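# Seat the mat battery in the phone's empty bay

## Task

Take the new battery lying on the mat and set it into the empty battery bay of the phone, with its plug pushed down onto the socket; anything already completed at the start must still be completed when the scene ends.

## Robot and tools

Robot: two arms on a table. left_arm carries a left hand and stands on the +y side; right_arm carries a right hand on the -y side. Calibrated bases: left_arm at (+0.053, +0.286, 0) m, right_arm at (+0.006, -0.362, 0) m, both facing almost straight along +x. A camera stand is fixed behind the arms. Loose objects may occasionally be nudged by an outside push.

Scene frame: origin on the table top, halfway between the nominal bases; +x out over the table, +z up, +y toward left_arm (arm names do not match image sides). Reported end_effector_position (m) and end_effector_quat_wxyz are in this frame. Readings can be off by a few cm, more at long reach.

Hand point: a point fixed to the palm, about 0.05 m in front of it and 0.15 m out from the wrist face. Its +z runs along the straight fingers, +y out of the palm, +x across the palm (away from the thumb on the right hand, toward the thumb on the left). Straight fingers extend 0.06-0.07 m past the point along +z and sit 0.06 m behind it along -y. A wrist bracket on the little-finger side can collide with things.

The row (28 numbers, all in [-1, 1], always both arms): left_arm dx, dy, dz, rx, ry, rz; left hand thumb_turn, thumb_bend, index, middle, ring, little, force_limit, speed; then the same 14 for right_arm. Pose numbers are an offset, not a pose: they are measured from that arm's Hand target at the start of the action or move, along the Hand target's own axes. 1.0 equals 0.6 m of travel or 180 degrees; rx, ry, rz form one rotation vector. All zeros re-requests the current Hand target. Every row in a list is counted from the same start, not from the preceding row. Hand numbers are absolute targets: -1 open/straight, +1 closed (thumb_turn +1 puts the thumb opposite the fingers). force_limit maps -1..+1 to about 0..10 N at the fingertip (0..15 N for the two thumb motors); speed rises linearly from nearly zero at -1 to full at +0.48 and stays full above. There is no 'unchanged' value: to keep a hand as it is, resend its last executed eight numbers (or, if none has been sent yet this scene, its hand_measured six plus hand_force_limit and hand_speed).

execute_actions(actions, cameras): actions is a list of actions; each action is a table of up to 15 rows, one per 1/30 s step, and the last row is held if fewer are given. Images come back only for an empty actions list or when cameras names them (["all"], a list of names, or []).

move(target, speed, blend, blocking, cameras): drives each hand point along a straight path toward the given row, or through a list of up to 15 rows, all offsets counted from the same starting Hand targets. speed is the path's top speed in m/s (0.002 to 4.3, default 0.25; turning up to twice that in rad/s), one value or one per target. blend (m) rounds corners; 0 stops at each. blocking=false returns early while the move continues. Paths do not avoid obstacles or the other arm; keep paths away from an arm's own base. The result adds a move: line (done, off_target, moving, held, fault) plus limits such as paced or held.

wait(seconds 0-10), stop() to brake a running move, zoom_image(camera, region [x0,y0,x1,y1] in pixels, at most 504 square) on the newest image of cam_high, cam_low, cam_left_wrist or cam_right_wrist, show_instructions() for reference images, and finished_scene(scene) to end the current scene irreversibly.

Results: per arm, Hand target (the clipped last command that the next offsets start from), end_effector_position/quat, joint positions, velocities and torques, plus hand_measured, hand_stopped_by (moving, target, force, stalled, fault) and hand_load_n, each in the six-motor order. A positive load means the finger is being pushed open; a lost grip shows as load dropping near 0.

Control behaviour: orientation commands are clipped to 40 degrees from the current orientation each step. Hands often settle 1-3 cm (sometimes 5 cm) short of the command, usually lower, without any contact; send the remaining distance as a new offset. An arm blocked by something keeps pressing until commanded back past its hand point.

Gripping: with the thumb fully turned in, objects about 0.035-0.065 m thick can be held; handles down to 0.025 m. A motor moves only when its target changes by at least 0.002; it stops at its target or when its load hits force_limit, then locks. To squeeze more, raise force_limit and send a target further closed than hand_measured; to loosen, send one more open. For gentle grips close with speed at -0.94 or lower.

Cameras: cam_high and cam_low (896x504, fixed), cam_left_wrist and cam_right_wrist (672x504 fisheye). Calibration is approximate.

Avoid: dropping the battery or releasing it while moving, anything leaving the table, fast impacts, strong pushes on the phone or fixed objects, heavy finger loads or twisting, any contact between the two arms or one hand closing on the other, and long stretched or straining holds that overheat motors (MOTOR HOT warns; at 100 °C the arm drops).

Each tool is called after "Emit:" by a JSON object that holds its "method" and its "body".

Reference images:

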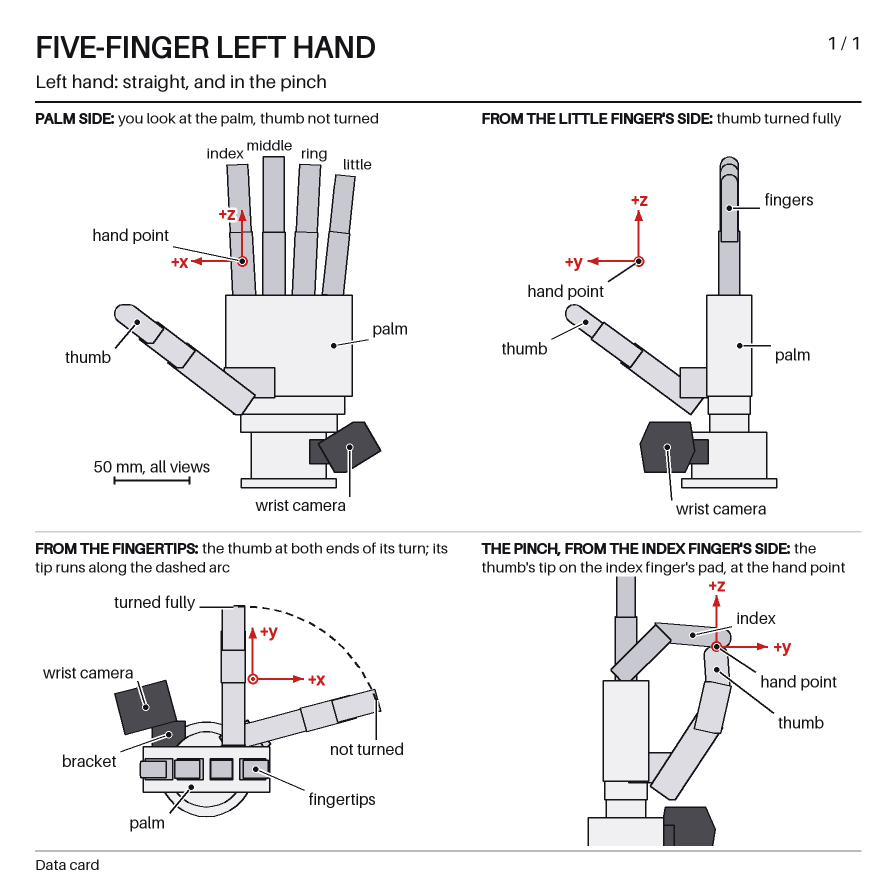

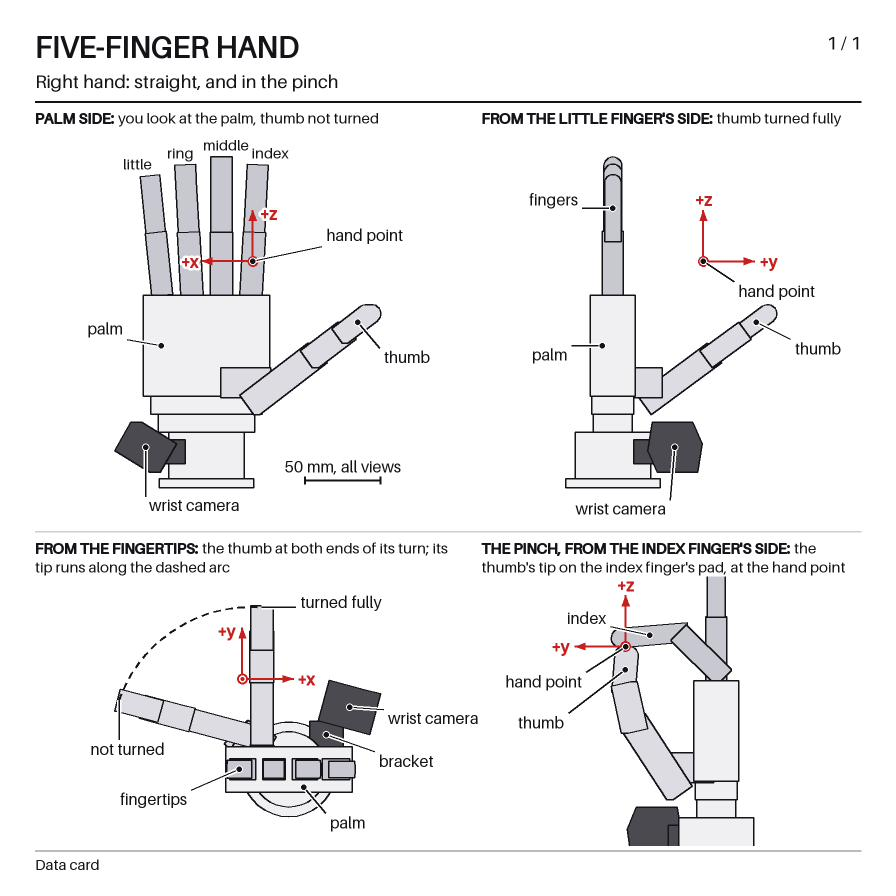

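## Session

Emit:
{"method": "execute_actions", "body": {"actions": []}}

Scene clock: 0.00 s.
left_arm: end_effector_position=(+0.5726, +0.3766, +0.1346) hand_measured=(-1.000, -1.000, -1.000, -1.000, -1.000, -1.000) hand_load_n=(+0.0, +0.0, +0.0, +0.0, +0.0, +0.0) hand_stopped_by=(target, target, target, target, target, target) hand_force_limit=0.00 hand_speed=-0.80 end_effector_quat_wxyz=(-0.058, +0.967, +0.153, +0.197) | right_arm: end_effector_position=(+0.3423, +0.2290, +0.1724) hand_measured=(-1.000, -1.000, -1.000, -1.000, -1.000, -1.000) hand_load_n=(+0.0, +0.0, +0.0, +0.0, +0.0, +0.0) hand_stopped_by=(target, target, target, target, target, target) hand_force_limit=0.00 hand_speed=-0.80 end_effector_quat_wxyz=(+0.030, -0.550, +0.827, +0.112)
Joint positions: left_arm=[0.276 1.423 1.037 -0.777 -0.074 -1.611] | right_arm=[0.898 2.01 1.947 -1.379 -0.194 1.312]
Joint velocities: within noise
Joint torques (N m): no reading
Heat: left arm: hottest wrist pitch 33 °C; right arm: hottest shoulder 37 °C.
Hand target: left_arm +0.5827, +0.3793, +0.1508; -0.060, +0.963, +0.153, +0.214 | right_arm +0.3460, +0.2336, +0.1750; +0.036, -0.550, +0.827, +0.114

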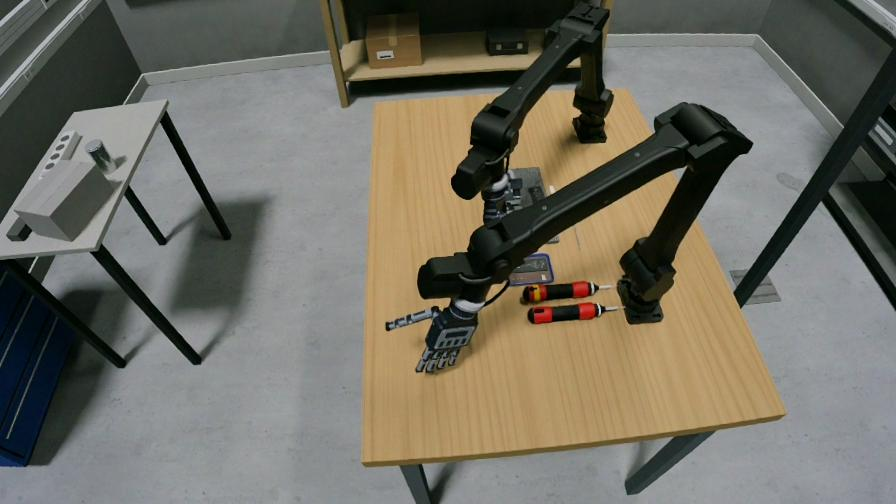

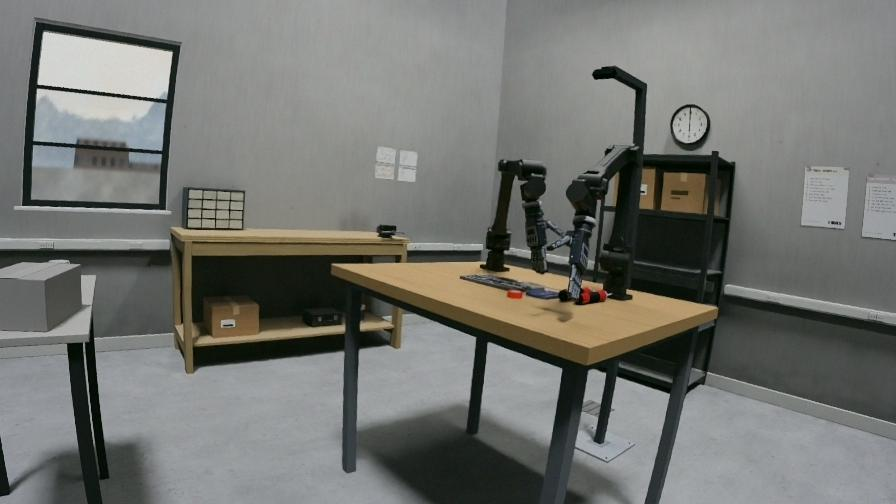

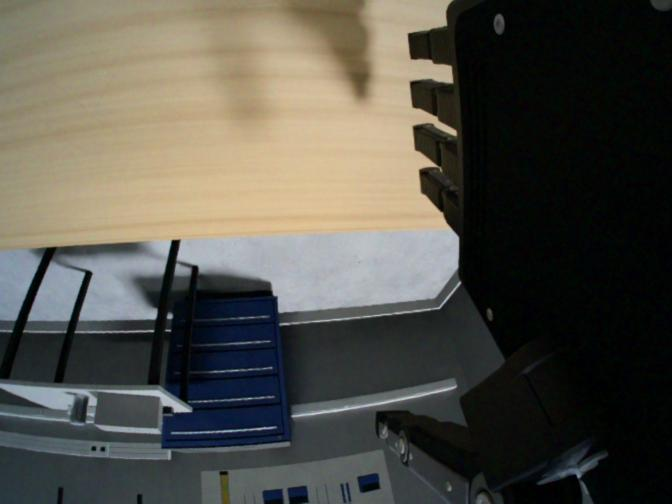

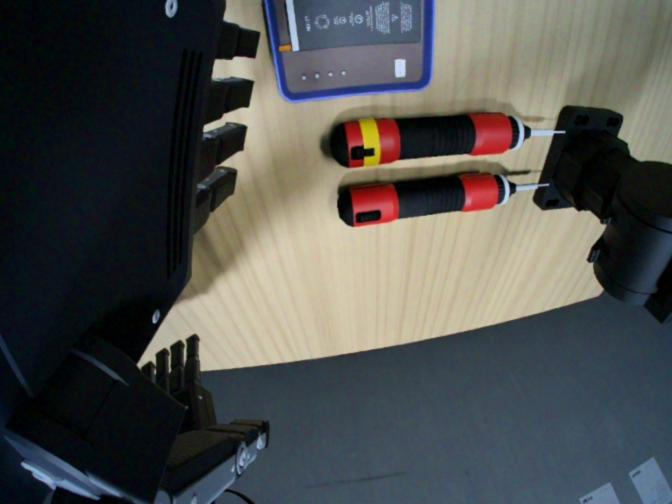

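Emit:
{"method": "zoom_image", "body": {"camera": "cam_high", "region": [460, 150, 660, 340]}}

Emit:
{"method": "zoom_image", "body": {"camera": "cam_right_wrist", "region": [220, 0, 620, 240]}}

Emit:
{"method": "zoom_image", "body": {"camera": "cam_low", "region": [440, 220, 640, 330]}}

Scaled by 2.520 from the camera's 896x504 image, which has a finer 1280x720 frame.

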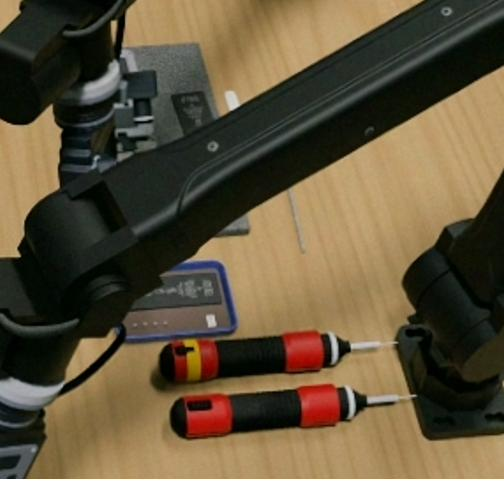

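Scaled by 1.260 from the camera's 672x504 image, which has a finer 960x720 frame.

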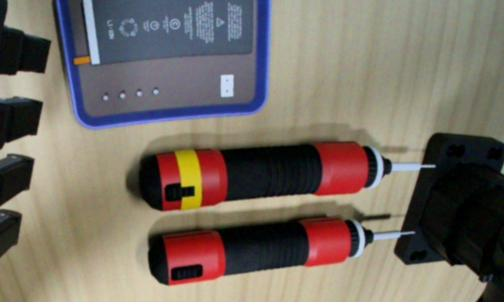

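Scaled by 2.520 from the camera's 896x504 image, which has a finer 1280x720 frame.

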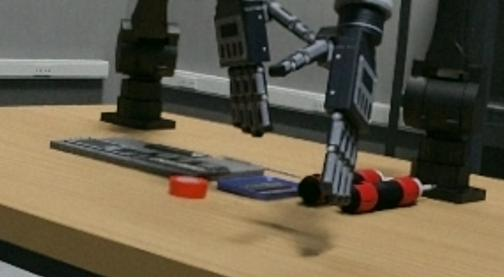

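Emit:
{"method": "move", "body": {"target": [-0.142,-0.698,-0.307,0.12,-0.014,-0.25,-1,-1,-1,-1,-1,-1,0,-0.8,0,0,0,0,0,0,-1,-1,-1,-1,-1,-1,0,-0.8], "speed": 0.4, "cameras": ["all"]}}

Emit:
{"method": "move", "body": {"target": [0,0,0,0,0,0,-1,-1,-1,-1,-1,-1,0,-0.8,0.49,-0.318,-0.357,0,0,0,-1,-1,-1,-1,-1,-1,0,-0.8], "speed": 0.4, "cameras": ["all"]}}

Scene clock: 67.63 s.
left_arm: end_effector_position=(+0.2985, +0.7121, +0.2818) hand_measured=(-1.000, -1.000, -1.000, -1.000, -1.000, -1.000) hand_load_n=(+0.0, +0.0, +0.5, +0.0, +0.0, +0.0) hand_stopped_by=(target, target, target, target, target, target) hand_force_limit=0.00 hand_speed=-0.80 end_effector_quat_wxyz=(-0.138, +0.808, +0.551, +0.158) | right_arm: end_effector_position=(+0.3423, +0.2290, +0.1724) hand_measured=(-1.000, -1.000, -1.000, -1.000, -1.000, -1.000) hand_load_n=(+0.0, +0.0, +0.0, +0.0, +0.0, +0.0) hand_stopped_by=(target, target, target, target, target, target) hand_force_limit=0.00 hand_speed=-0.80 end_effector_quat_wxyz=(+0.030, -0.550, +0.827, +0.112)
Joint positions: left_arm=[1.158 1.251 1.266 -1.169 -0.072 -1.612] | right_arm=[0.898 2.01 1.947 -1.379 -0.194 1.312]
Joint torques (N m): left_arm=[1.49 -7.18 10.32 0.57 -0.08 0.03] | right_arm=[-1.26 -19.66 11.07 -0.24 -0.26 -0.03]
Heat: left arm: hottest elbow 34 °C; right arm: hottest elbow 39 °C.
Hand target: left_arm +0.3027, +0.7194, +0.3010; -0.145, +0.808, +0.545, +0.168 | right_arm +0.3460, +0.2336, +0.1750; +0.036, -0.550, +0.827, +0.114
Off the commanded pose: left_arm 0.021 m, 2 deg | right_arm 0.006 m, 1 deg.
move: off_target (left_arm)
camera_calibration:
cam_left_wrist: T_world_to_cam=[[-0.853063, 0.507008, 0.12339, -0.144825], [0.387763, 0.45771, 0.800088, -0.670182], [0.349174, 0.730372, -0.587055, -0.348697], [0, 0, 0, 1]] pos_world=[0.258083, 0.634855, 0.34937]

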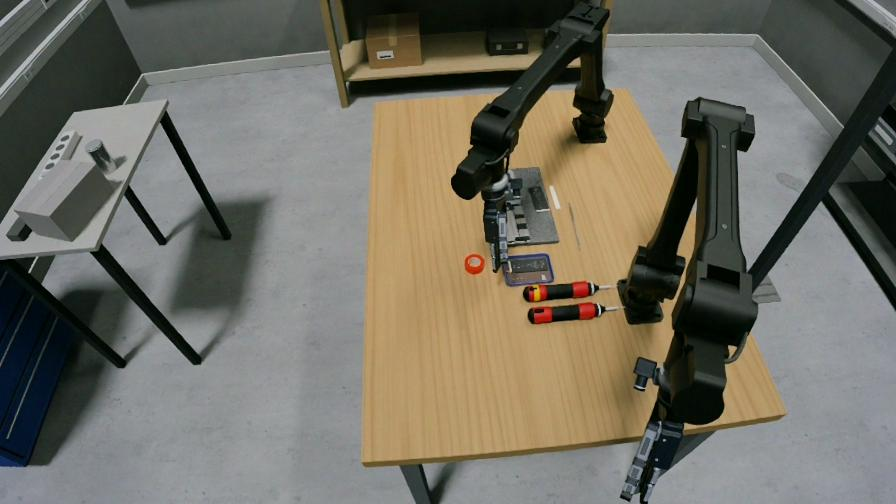

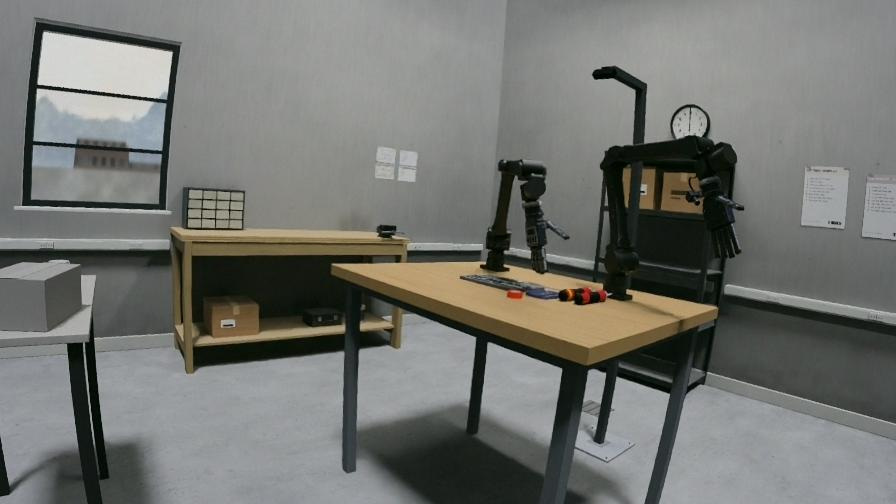

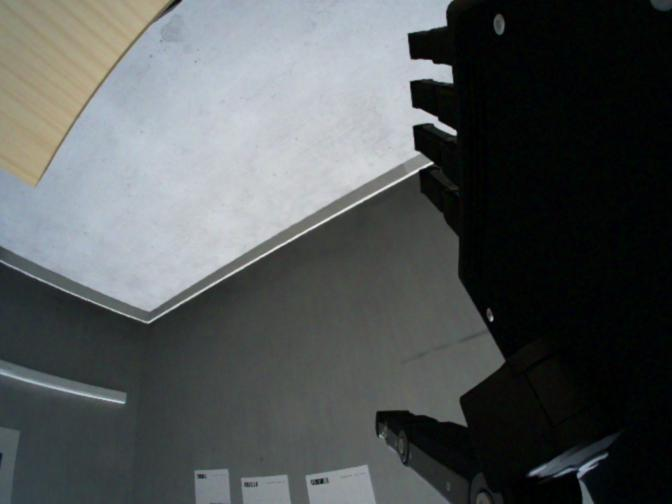

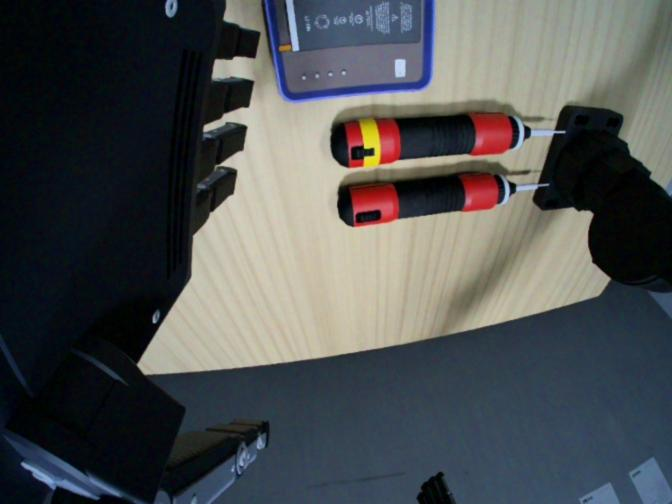

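Scene clock: 69.57 s.
left_arm: end_effector_position=(+0.2985, +0.7121, +0.2818) hand_measured=(-1.000, -1.000, -1.000, -1.000, -1.000, -1.000) hand_load_n=(+0.0, -0.5, +0.0, +0.0, +0.0, +0.0) hand_stopped_by=(target, target, target, target, target, target) hand_force_limit=0.00 hand_speed=-0.80 end_effector_quat_wxyz=(-0.138, +0.808, +0.551, +0.158) | right_arm: end_effector_position=(+0.4152, -0.1570, +0.2871) hand_measured=(-1.000, -1.000, -1.000, -1.000, -1.000, -1.000) hand_load_n=(+0.0, +0.0, +0.0, +0.0, +0.0, -0.5) hand_stopped_by=(target, target, target, target, target, target) hand_force_limit=0.00 hand_speed=-0.80 end_effector_quat_wxyz=(+0.021, -0.540, +0.833, +0.118)
Joint positions: left_arm=[1.158 1.251 1.266 -1.169 -0.072 -1.612] | right_arm=[0.229 1.609 1.682 -1.684 -0.237 0.65]
Joint torques (N m): left_arm=[1.38 -7.12 10.32 0.58 -0.08 0.03] | right_arm=[-0.38 -14.15 12.77 -0.81 -0.38 -0.12]
Heat: left arm: hottest elbow 34 °C; right arm: hottest elbow 39 °C.
Hand target: left_arm +0.3027, +0.7194, +0.3010; -0.145, +0.808, +0.545, +0.168 | right_arm +0.4199, -0.1505, +0.3006; +0.036, -0.550, +0.827, +0.114
Off the commanded pose: left_arm 0.021 m, 2 deg | right_arm 0.016 m, 2 deg.
move: off_target (left_arm, right_arm)
camera_calibration:
cam_left_wrist: T_world_to_cam=[[-0.853063, 0.507008, 0.12339, -0.144825], [0.387763, 0.45771, 0.800088, -0.670182], [0.349174, 0.730372, -0.587055, -0.348697], [0, 0, 0, 1]] pos_world=[0.258083, 0.634855, 0.34937]
cam_right_wrist: T_world_to_cam=[[-0.982628, 0.127349, 0.134995, 0.387882], [0.18497, 0.73116, 0.656651, -0.150117], [-0.0150793, 0.670214, -0.742015, 0.439698], [0, 0, 0, 1]] pos_world=[0.415542, -0.234328, 0.372475]

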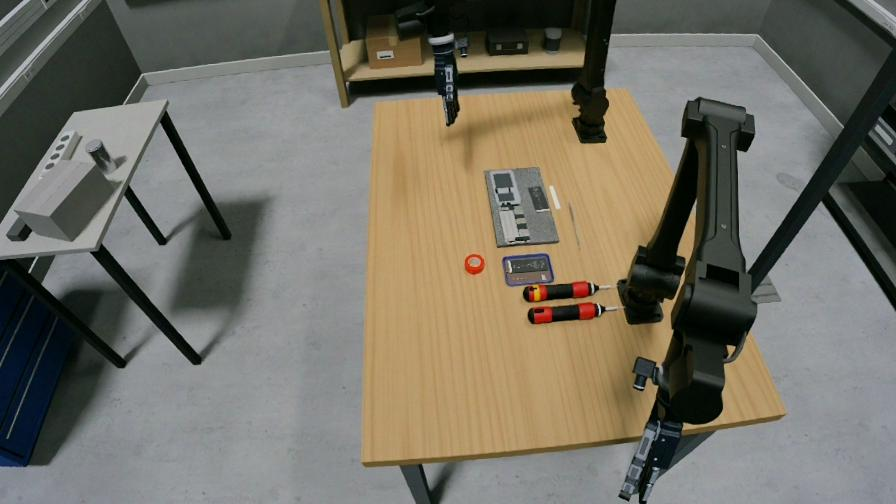

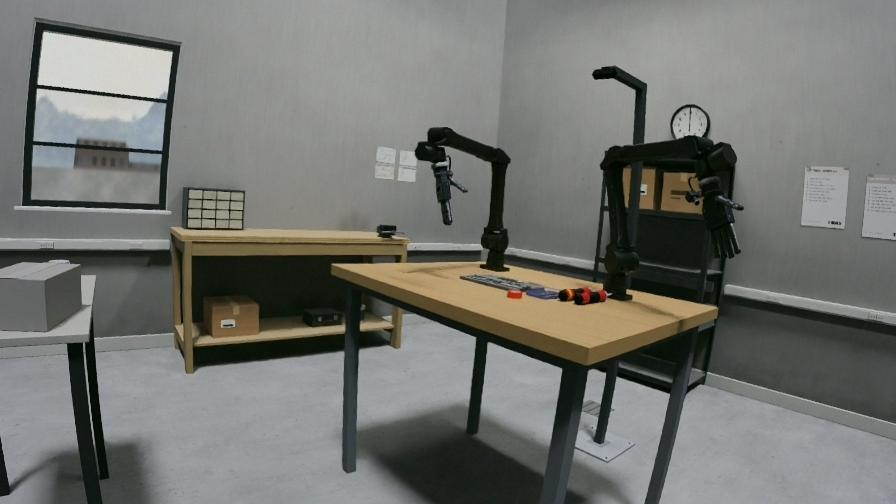

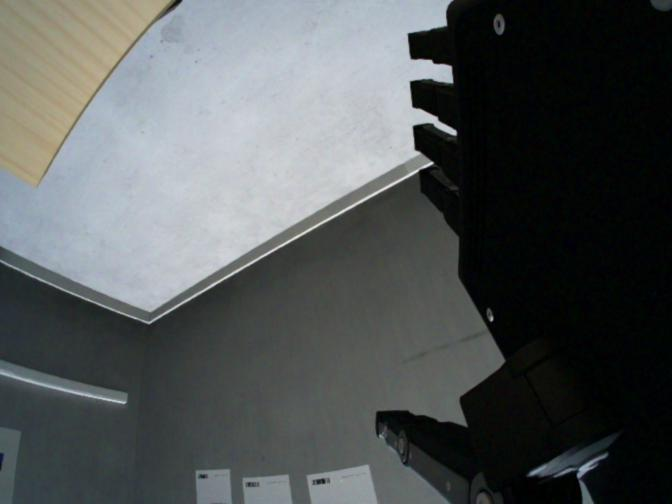

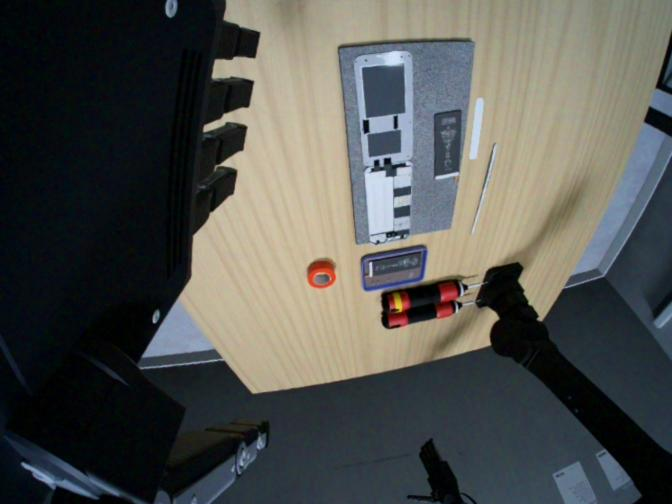

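Emit:
{"method": "zoom_image", "body": {"camera": "cam_right_wrist", "region": [320, 20, 520, 260]}}

Emit:
{"method": "zoom_image", "body": {"camera": "cam_high", "region": [460, 150, 600, 290]}}

Scaled by 2.100 from the camera's 672x504 image, which has a finer 960x720 frame.

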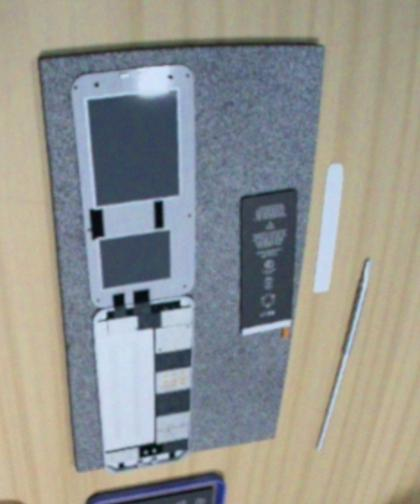

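Scaled by 3.600 from the camera's 896x504 image, which has a finer 1280x720 frame.

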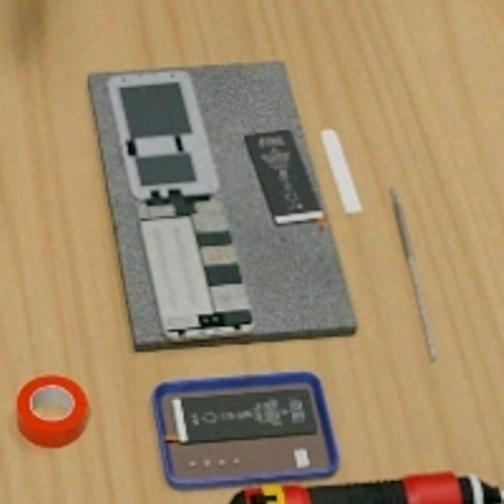

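Emit:
{"method": "move", "body": {"target": [0,0,0,0,0,0,-1,-1,-1,-1,-1,-1,0,-0.8,0.0133,0.277,0.305,0.3365,0.0021,-0.1499,1,-0.75,-0.3,-0.3,-1,-1,-0.2,0], "speed": 0.25, "cameras": ["all"]}}

Scene clock: 251.43 s.
left_arm: end_effector_position=(+0.2985, +0.7121, +0.2818) hand_measured=(-1.000, -1.000, -1.000, -1.000, -1.000, -1.000) hand_load_n=(+0.0, +0.0, +0.0, +0.0, +0.0, +0.0) hand_stopped_by=(target, target, target, target, target, target) hand_force_limit=0.00 hand_speed=-0.80 end_effector_quat_wxyz=(-0.138, +0.808, +0.551, +0.158) | right_arm: end_effector_position=(+0.2529, -0.0576, +0.1500) hand_measured=(+1.000, -0.750, -0.300, -0.300, -1.000, -1.000) hand_load_n=(+0.0, +0.0, +0.0, +0.0, +0.0, +0.0) hand_stopped_by=(target, target, target, target, target, target) hand_force_limit=-0.20 hand_speed=0.00 end_effector_quat_wxyz=(-0.326, +0.628, -0.626, +0.328)
Joint positions: left_arm=[1.158 1.251 1.266 -1.169 -0.072 -1.612] | right_arm=[1.148 1.072 0.75 -0.721 0.848 0.905]
Joint torques (N m): left_arm=[1.44 -7.18 10.28 0.59 -0.08 0.03] | right_arm=[-0.85 -4.78 9.1 0.59 0.68 0.05]
Heat: left arm: hottest elbow 38 °C; right arm: hottest elbow 40 °C.
Hand target: left_arm +0.3027, +0.7194, +0.3010; -0.145, +0.808, +0.545, +0.168 | right_arm +0.2523, -0.0549, +0.1460; -0.327, +0.627, -0.627, +0.327
Off the commanded pose: left_arm 0.021 m, 2 deg | right_arm 0.005 m, 0 deg.
move: off_target (left_arm)
camera_calibration:
cam_left_wrist: T_world_to_cam=[[-0.853063, 0.507008, 0.12339, -0.144825], [0.387763, 0.45771, 0.800088, -0.670182], [0.349174, 0.730372, -0.587055, -0.348697], [0, 0, 0, 1]] pos_world=[0.258083, 0.634855, 0.34937]
cam_right_wrist: T_world_to_cam=[[-0.559563, -0.277582, -0.780921, 0.241417], [-0.539442, 0.837316, 0.0889045, 0.171785], [0.6292, 0.471009, -0.61827, 0.0759661], [0, 0, 0, 1]] pos_world=[0.179958, -0.112606, 0.220223]

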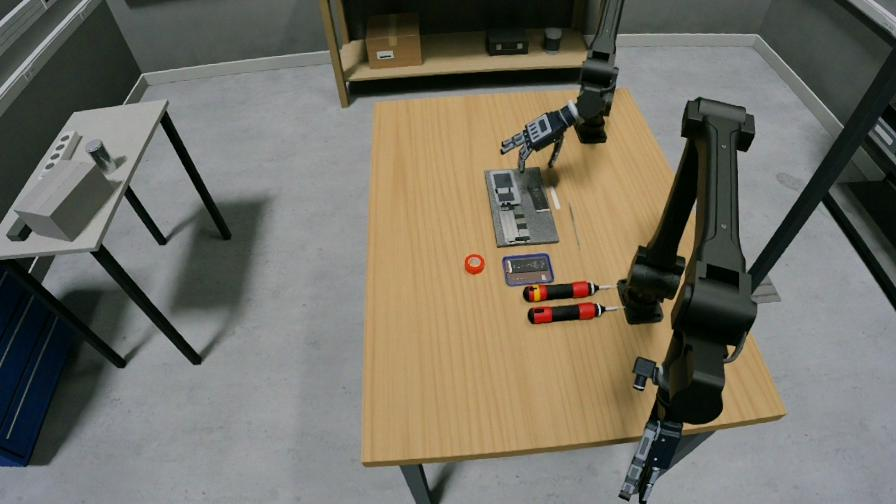

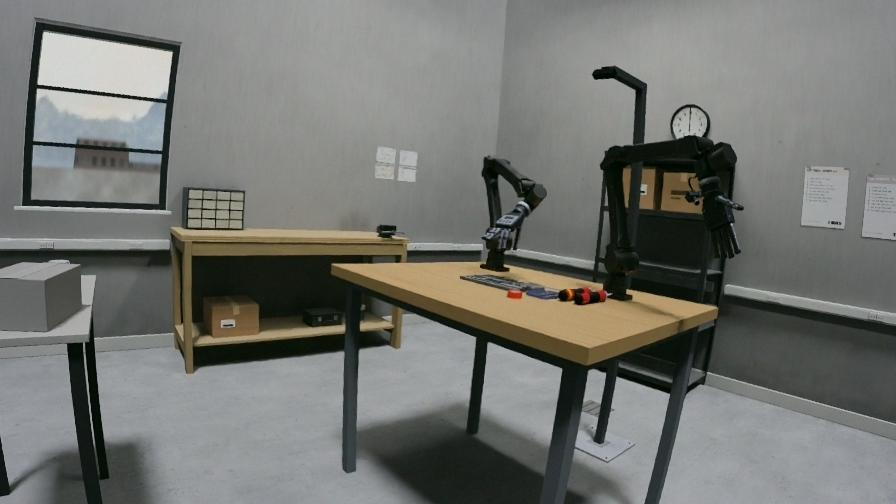

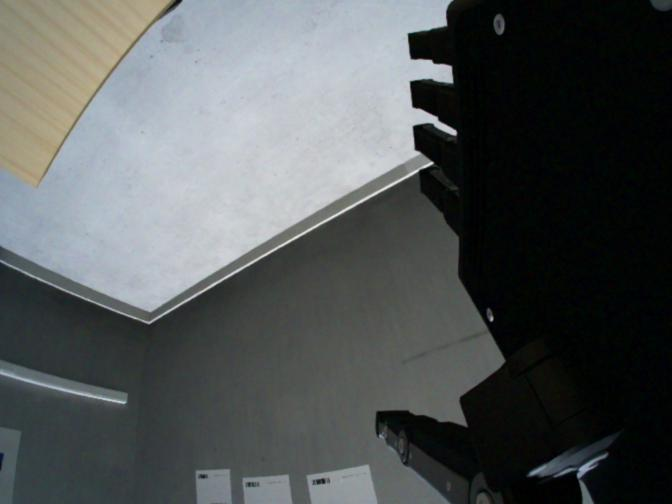

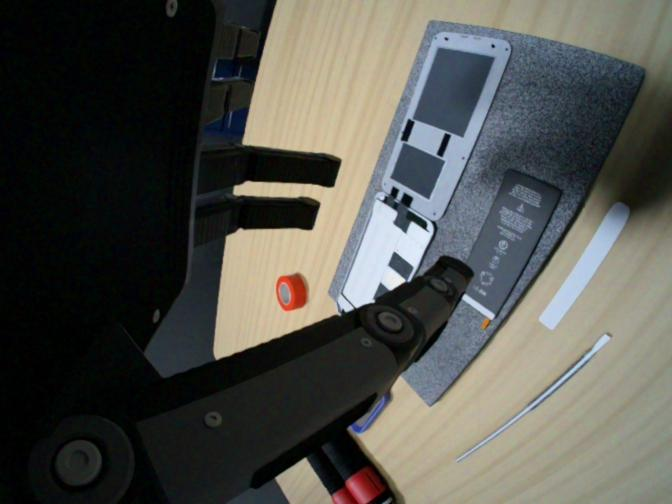

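Emit:
{"method": "zoom_image", "body": {"camera": "cam_right_wrist", "region": [320, 20, 660, 410]}}

Emit:
{"method": "zoom_image", "body": {"camera": "cam_right_wrist", "region": [320, 160, 500, 320]}}

Emit:
{"method": "zoom_image", "body": {"camera": "cam_high", "region": [480, 160, 570, 250]}}

Scaled by 1.292 from the camera's 672x504 image, which has a finer 960x720 frame.

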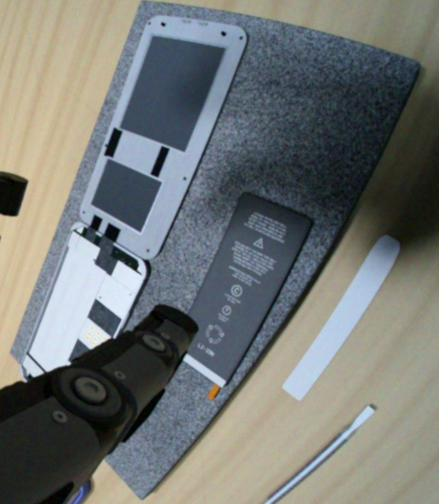

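Scaled by 2.800 from the camera's 672x504 image, which has a finer 960x720 frame.

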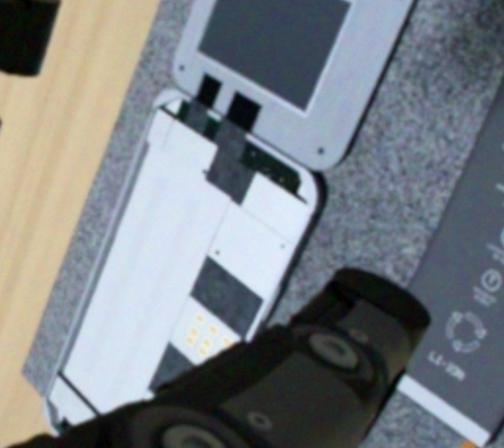

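Scaled by 5.600 from the camera's 896x504 image, which has a finer 1280x720 frame.

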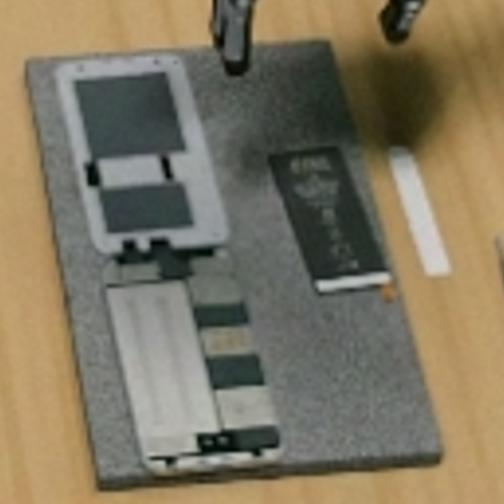

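Emit:
{"method": "move", "body": {"target": [0,0,0,0,0,0,-1,-1,-1,-1,-1,-1,0,-0.8,-0.0167,0.1018,0.0607,0,0,0,1,-0.75,-0.3,-0.3,-1,-1,-0.2,0], "speed": 0.15, "cameras": ["cam_right_wrist","cam_high","cam_low"]}}

Emit:
{"method": "zoom_image", "body": {"camera": "cam_right_wrist", "region": [270, 100, 620, 450]}}

Scene clock: 300.87 s.
left_arm: end_effector_position=(+0.2985, +0.7121, +0.2818) hand_measured=(-1.000, -1.000, -1.000, -1.000, -1.000, -1.000) hand_load_n=(+0.5, +0.0, +0.0, -0.5, +0.0, -0.5) hand_stopped_by=(target, target, target, target, target, target) hand_force_limit=0.00 hand_speed=-0.80 end_effector_quat_wxyz=(-0.138, +0.808, +0.551, +0.158) | right_arm: end_effector_position=(+0.2507, -0.0495, +0.0757) hand_measured=(+1.000, -0.750, -0.300, -0.300, -1.000, -1.000) hand_load_n=(+0.0, +0.0, +0.0, +0.0, +0.0, +0.0) hand_stopped_by=(target, target, target, target, target, target) hand_force_limit=-0.20 hand_speed=0.00 end_effector_quat_wxyz=(-0.321, +0.627, -0.628, +0.331)
Joint positions: left_arm=[1.158 1.251 1.266 -1.169 -0.072 -1.612] | right_arm=[1.167 1.213 0.641 -0.508 0.862 0.943]
Joint torques (N m): left_arm=[1.32 -7.18 10.26 0.58 -0.08 0.03] | right_arm=[-0.15 -6.48 8.16 0.54 0.7 0.05]
Heat: left arm: hottest elbow 38 °C; right arm: hottest elbow 39 °C.
Hand target: left_arm +0.3027, +0.7194, +0.3010; -0.145, +0.808, +0.545, +0.168 | right_arm +0.2473, -0.0448, +0.0752; -0.328, +0.627, -0.627, +0.327
Off the commanded pose: left_arm 0.021 m, 2 deg | right_arm 0.006 m, 1 deg.
move: off_target (left_arm)
camera_calibration:
cam_right_wrist: T_world_to_cam=[[-0.564603, -0.278737, -0.776872, 0.185368], [-0.531858, 0.842637, 0.084202, 0.169128], [0.631151, 0.460726, -0.624003, 0.0270258], [0, 0, 0, 1]] pos_world=[0.177554, -0.103297, 0.14663]
Images, in order (width x height): cam_high 896x504, cam_low 896x504, cam_right_wrist 672x504.

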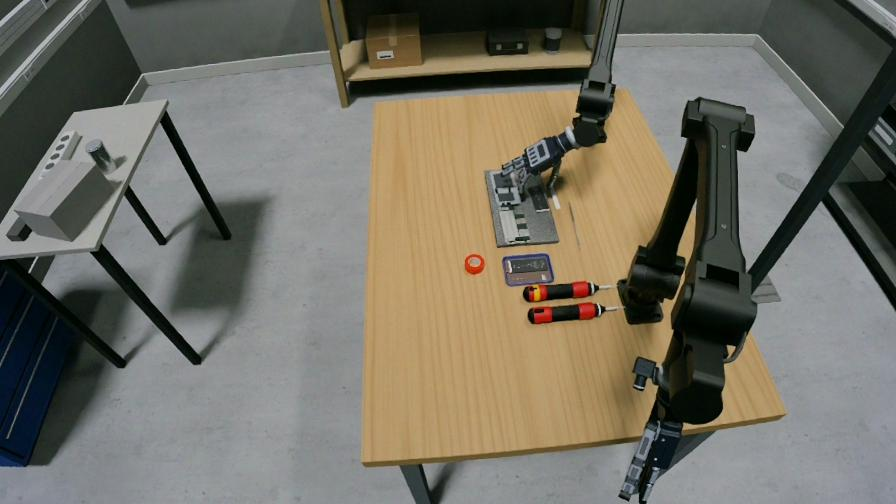

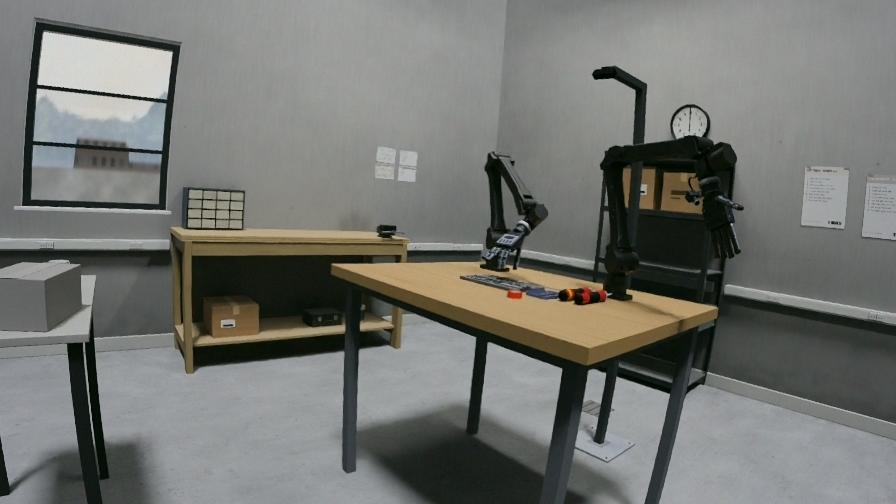

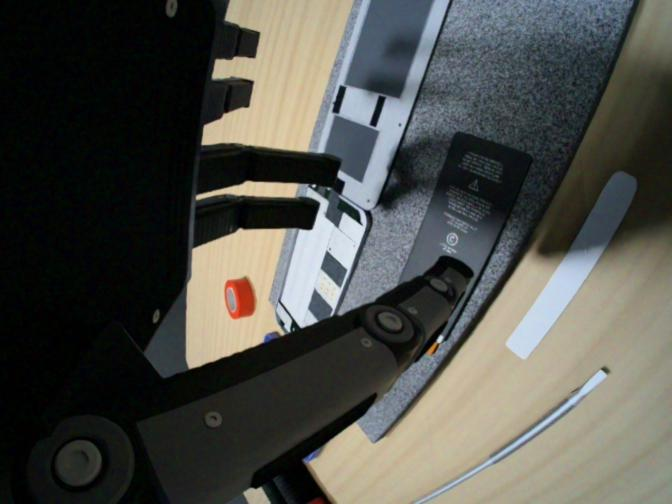

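Scaled by 1.440 from the camera's 672x504 image, which has a finer 960x720 frame.

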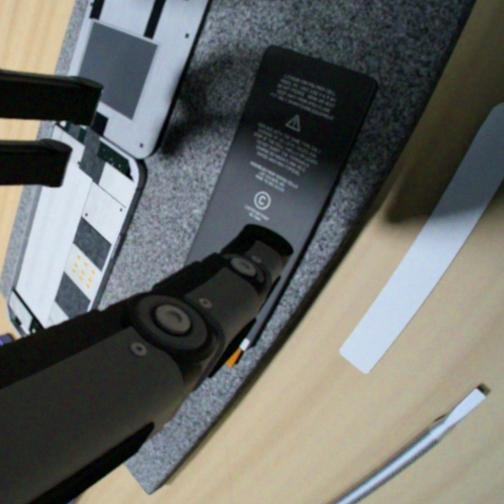

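Emit:
{"method": "move", "body": {"target": [0,0,0,0,0,0,-1,-1,-1,-1,-1,-1,0,-0.8,-0.003,0.0465,0.0205,0,-0.0091,-0.0063,1,-0.75,-0.3,-0.3,-1,-1,-0.2,0], "speed": 0.1, "cameras": ["cam_right_wrist","cam_high"]}}

Emit:
{"method": "zoom_image", "body": {"camera": "cam_right_wrist", "region": [270, 100, 620, 450]}}

Emit:
{"method": "zoom_image", "body": {"camera": "cam_high", "region": [480, 130, 620, 250]}}

Scene clock: 362.67 s.
left_arm: end_effector_position=(+0.2985, +0.7121, +0.2818) hand_measured=(-1.000, -1.000, -1.000, -1.000, -1.000, -1.000) hand_load_n=(+0.0, +0.0, +0.0, +0.0, +0.0, +0.0) hand_stopped_by=(target, target, target, target, target, target) hand_force_limit=0.00 hand_speed=-0.80 end_effector_quat_wxyz=(-0.138, +0.808, +0.551, +0.158) | right_arm: end_effector_position=(+0.2465, -0.0458, +0.0491) hand_measured=(+1.000, -0.750, -0.300, -0.300, -1.000, -1.000) hand_load_n=(+0.0, +0.0, +0.0, +0.0, +0.0, +0.0) hand_stopped_by=(target, target, target, target, target, target) hand_force_limit=-0.20 hand_speed=0.00 end_effector_quat_wxyz=(-0.333, +0.630, -0.623, +0.323)
Joint positions: left_arm=[1.158 1.251 1.266 -1.169 -0.072 -1.612] | right_arm=[1.178 1.258 0.583 -0.375 0.855 0.93]
Joint torques (N m): left_arm=[1.38 -7.12 10.3 0.59 -0.08 0.03] | right_arm=[-0.15 -6.24 7.51 0.58 0.5 -0.12]
Heat: left arm: hottest elbow 38 °C; right arm: hottest elbow 39 °C.
Hand target: left_arm +0.3027, +0.7194, +0.3010; -0.145, +0.808, +0.545, +0.168 | right_arm +0.2414, -0.0429, +0.0452; -0.333, +0.638, -0.615, +0.322
Off the commanded pose: left_arm 0.021 m, 2 deg | right_arm 0.007 m, 1 deg.
move: off_target (left_arm)
camera_calibration:
cam_right_wrist: T_world_to_cam=[[-0.553679, -0.275461, -0.78585, 0.161164], [-0.550737, 0.82897, 0.0974522, 0.169393], [0.624602, 0.486754, -0.61069, 0.0135445], [0, 0, 0, 1]] pos_world=[0.174064, -0.10262, 0.118414]
Images, in order (width x height): cam_high 896x504, cam_right_wrist 672x504.

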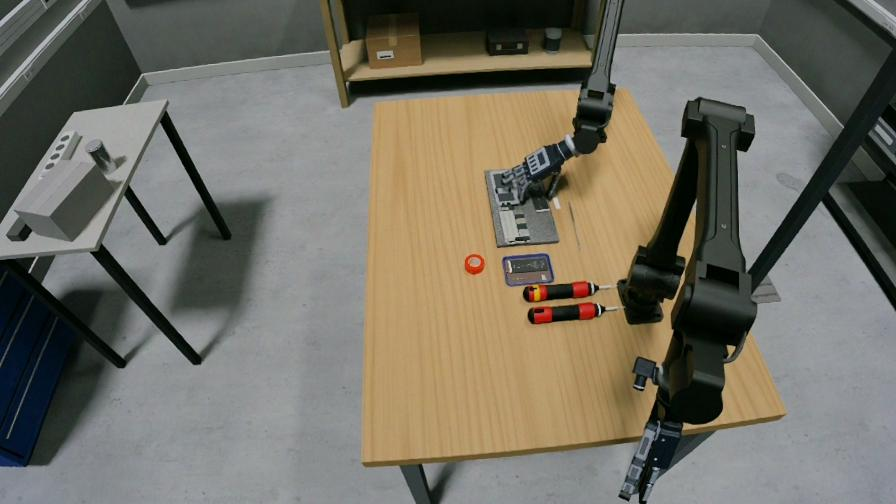

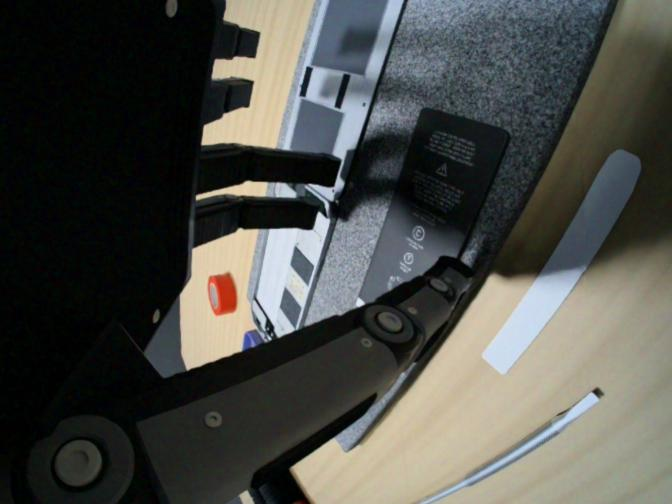

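Scaled by 1.440 from the camera's 672x504 image, which has a finer 960x720 frame.

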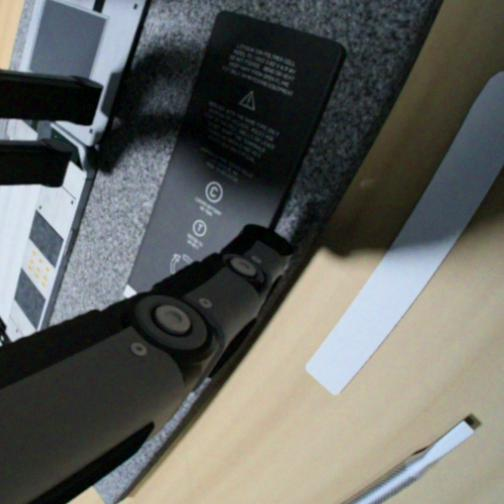

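Scaled by 3.600 from the camera's 896x504 image, which has a finer 1280x720 frame.

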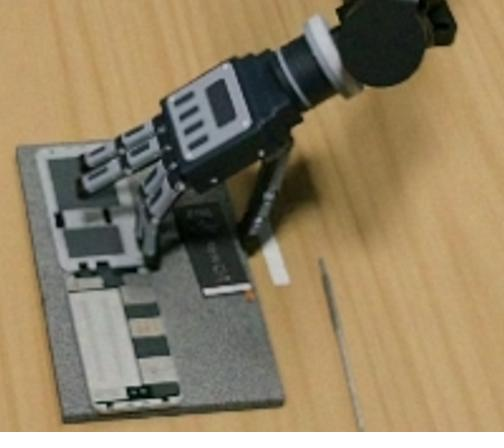

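Emit:
{"method": "move", "body": {"target": [0,0,0,0,0,0,-1,-1,-1,-1,-1,-1,0,-0.8,0,0.0164,0.0114,0,0,0,1,-0.75,-0.3,-0.3,-1,-1,-0.2,0], "speed": 0.05, "cameras": ["cam_right_wrist","cam_low"]}}

Emit:
{"method": "zoom_image", "body": {"camera": "cam_right_wrist", "region": [270, 100, 620, 450]}}

Emit:
{"method": "zoom_image", "body": {"camera": "cam_low", "region": [420, 200, 640, 320]}}

Scene clock: 381.13 s.
left_arm: end_effector_position=(+0.2985, +0.7121, +0.2818) hand_measured=(-1.000, -1.000, -1.000, -1.000, -1.000, -1.000) hand_load_n=(+0.0, +0.0, +0.0, +0.0, +0.0, +0.0) hand_stopped_by=(target, target, target, target, target, target) hand_force_limit=0.00 hand_speed=-0.80 end_effector_quat_wxyz=(-0.138, +0.808, +0.551, +0.158) | right_arm: end_effector_position=(+0.2477, -0.0446, +0.0421) hand_measured=(+1.000, -0.750, -0.300, -0.300, -1.000, -1.000) hand_load_n=(+0.0, +0.0, +0.0, -2.0, +0.0, +0.0) hand_stopped_by=(target, target, target, target, target, target) hand_force_limit=-0.20 hand_speed=0.00 end_effector_quat_wxyz=(-0.336, +0.629, -0.622, +0.324)
Joint positions: left_arm=[1.158 1.251 1.266 -1.169 -0.072 -1.612] | right_arm=[1.178 1.278 0.571 -0.334 0.859 0.924]
Joint torques (N m): left_arm=[1.44 -7.18 10.29 0.55 -0.07 0.03] | right_arm=[-0.21 -5.48 6.9 0.72 0.37 -0.08]
Heat: left arm: hottest elbow 38 °C; right arm: hottest elbow 38 °C.
Hand target: left_arm +0.3027, +0.7194, +0.3010; -0.145, +0.808, +0.545, +0.168 | right_arm +0.2414, -0.0430, +0.0331; -0.333, +0.638, -0.615, +0.322
Off the commanded pose: left_arm 0.021 m, 2 deg | right_arm 0.011 m, 1 deg.
move: off_target (left_arm, right_arm)
camera_calibration:
cam_right_wrist: T_world_to_cam=[[-0.548173, -0.273892, -0.790246, 0.155559], [-0.552534, 0.827905, 0.0963341, 0.170161], [0.627863, 0.489445, -0.60517, 0.00705107], [0, 0, 0, 1]] pos_world=[0.174866, -0.101721, 0.110805]
Images, in order (width x height): cam_low 896x504, cam_right_wrist 672x504.

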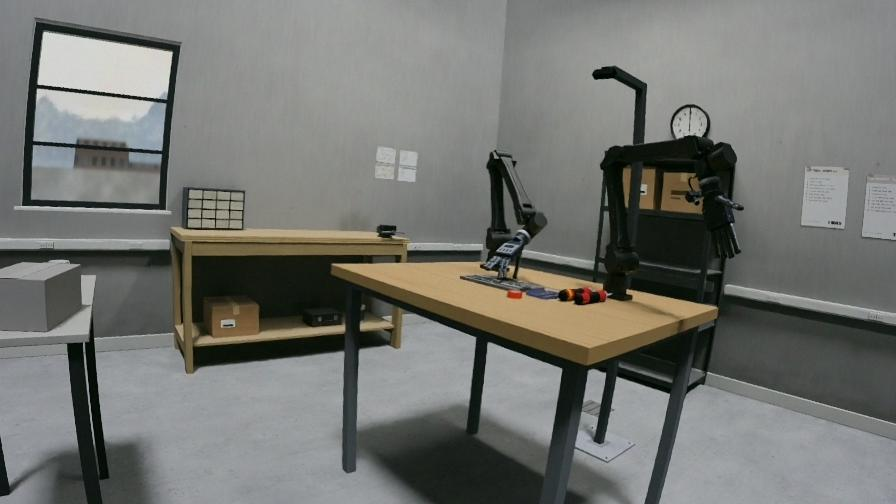

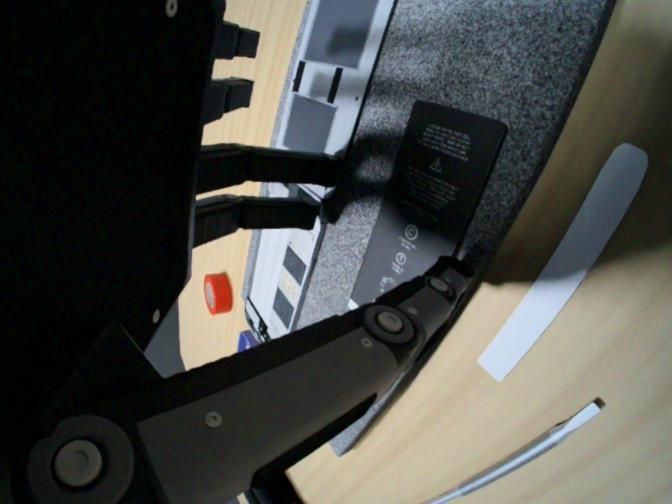

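Scaled by 1.440 from the camera's 672x504 image, which has a finer 960x720 frame.

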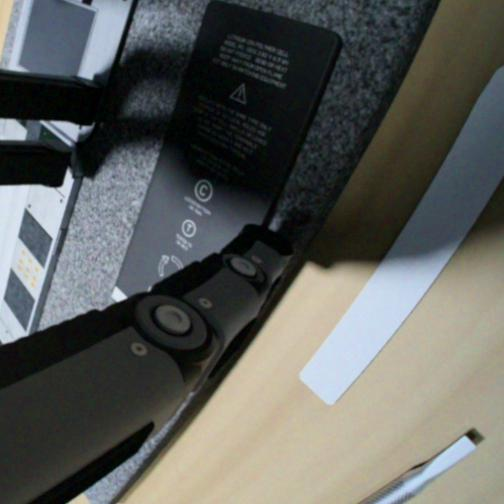

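Scaled by 2.291 from the camera's 896x504 image, which has a finer 1280x720 frame.

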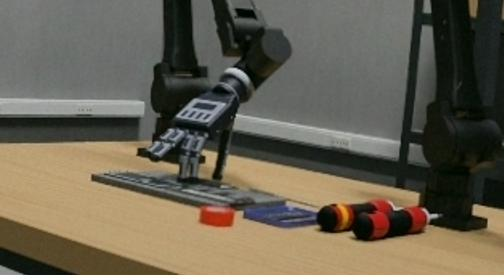

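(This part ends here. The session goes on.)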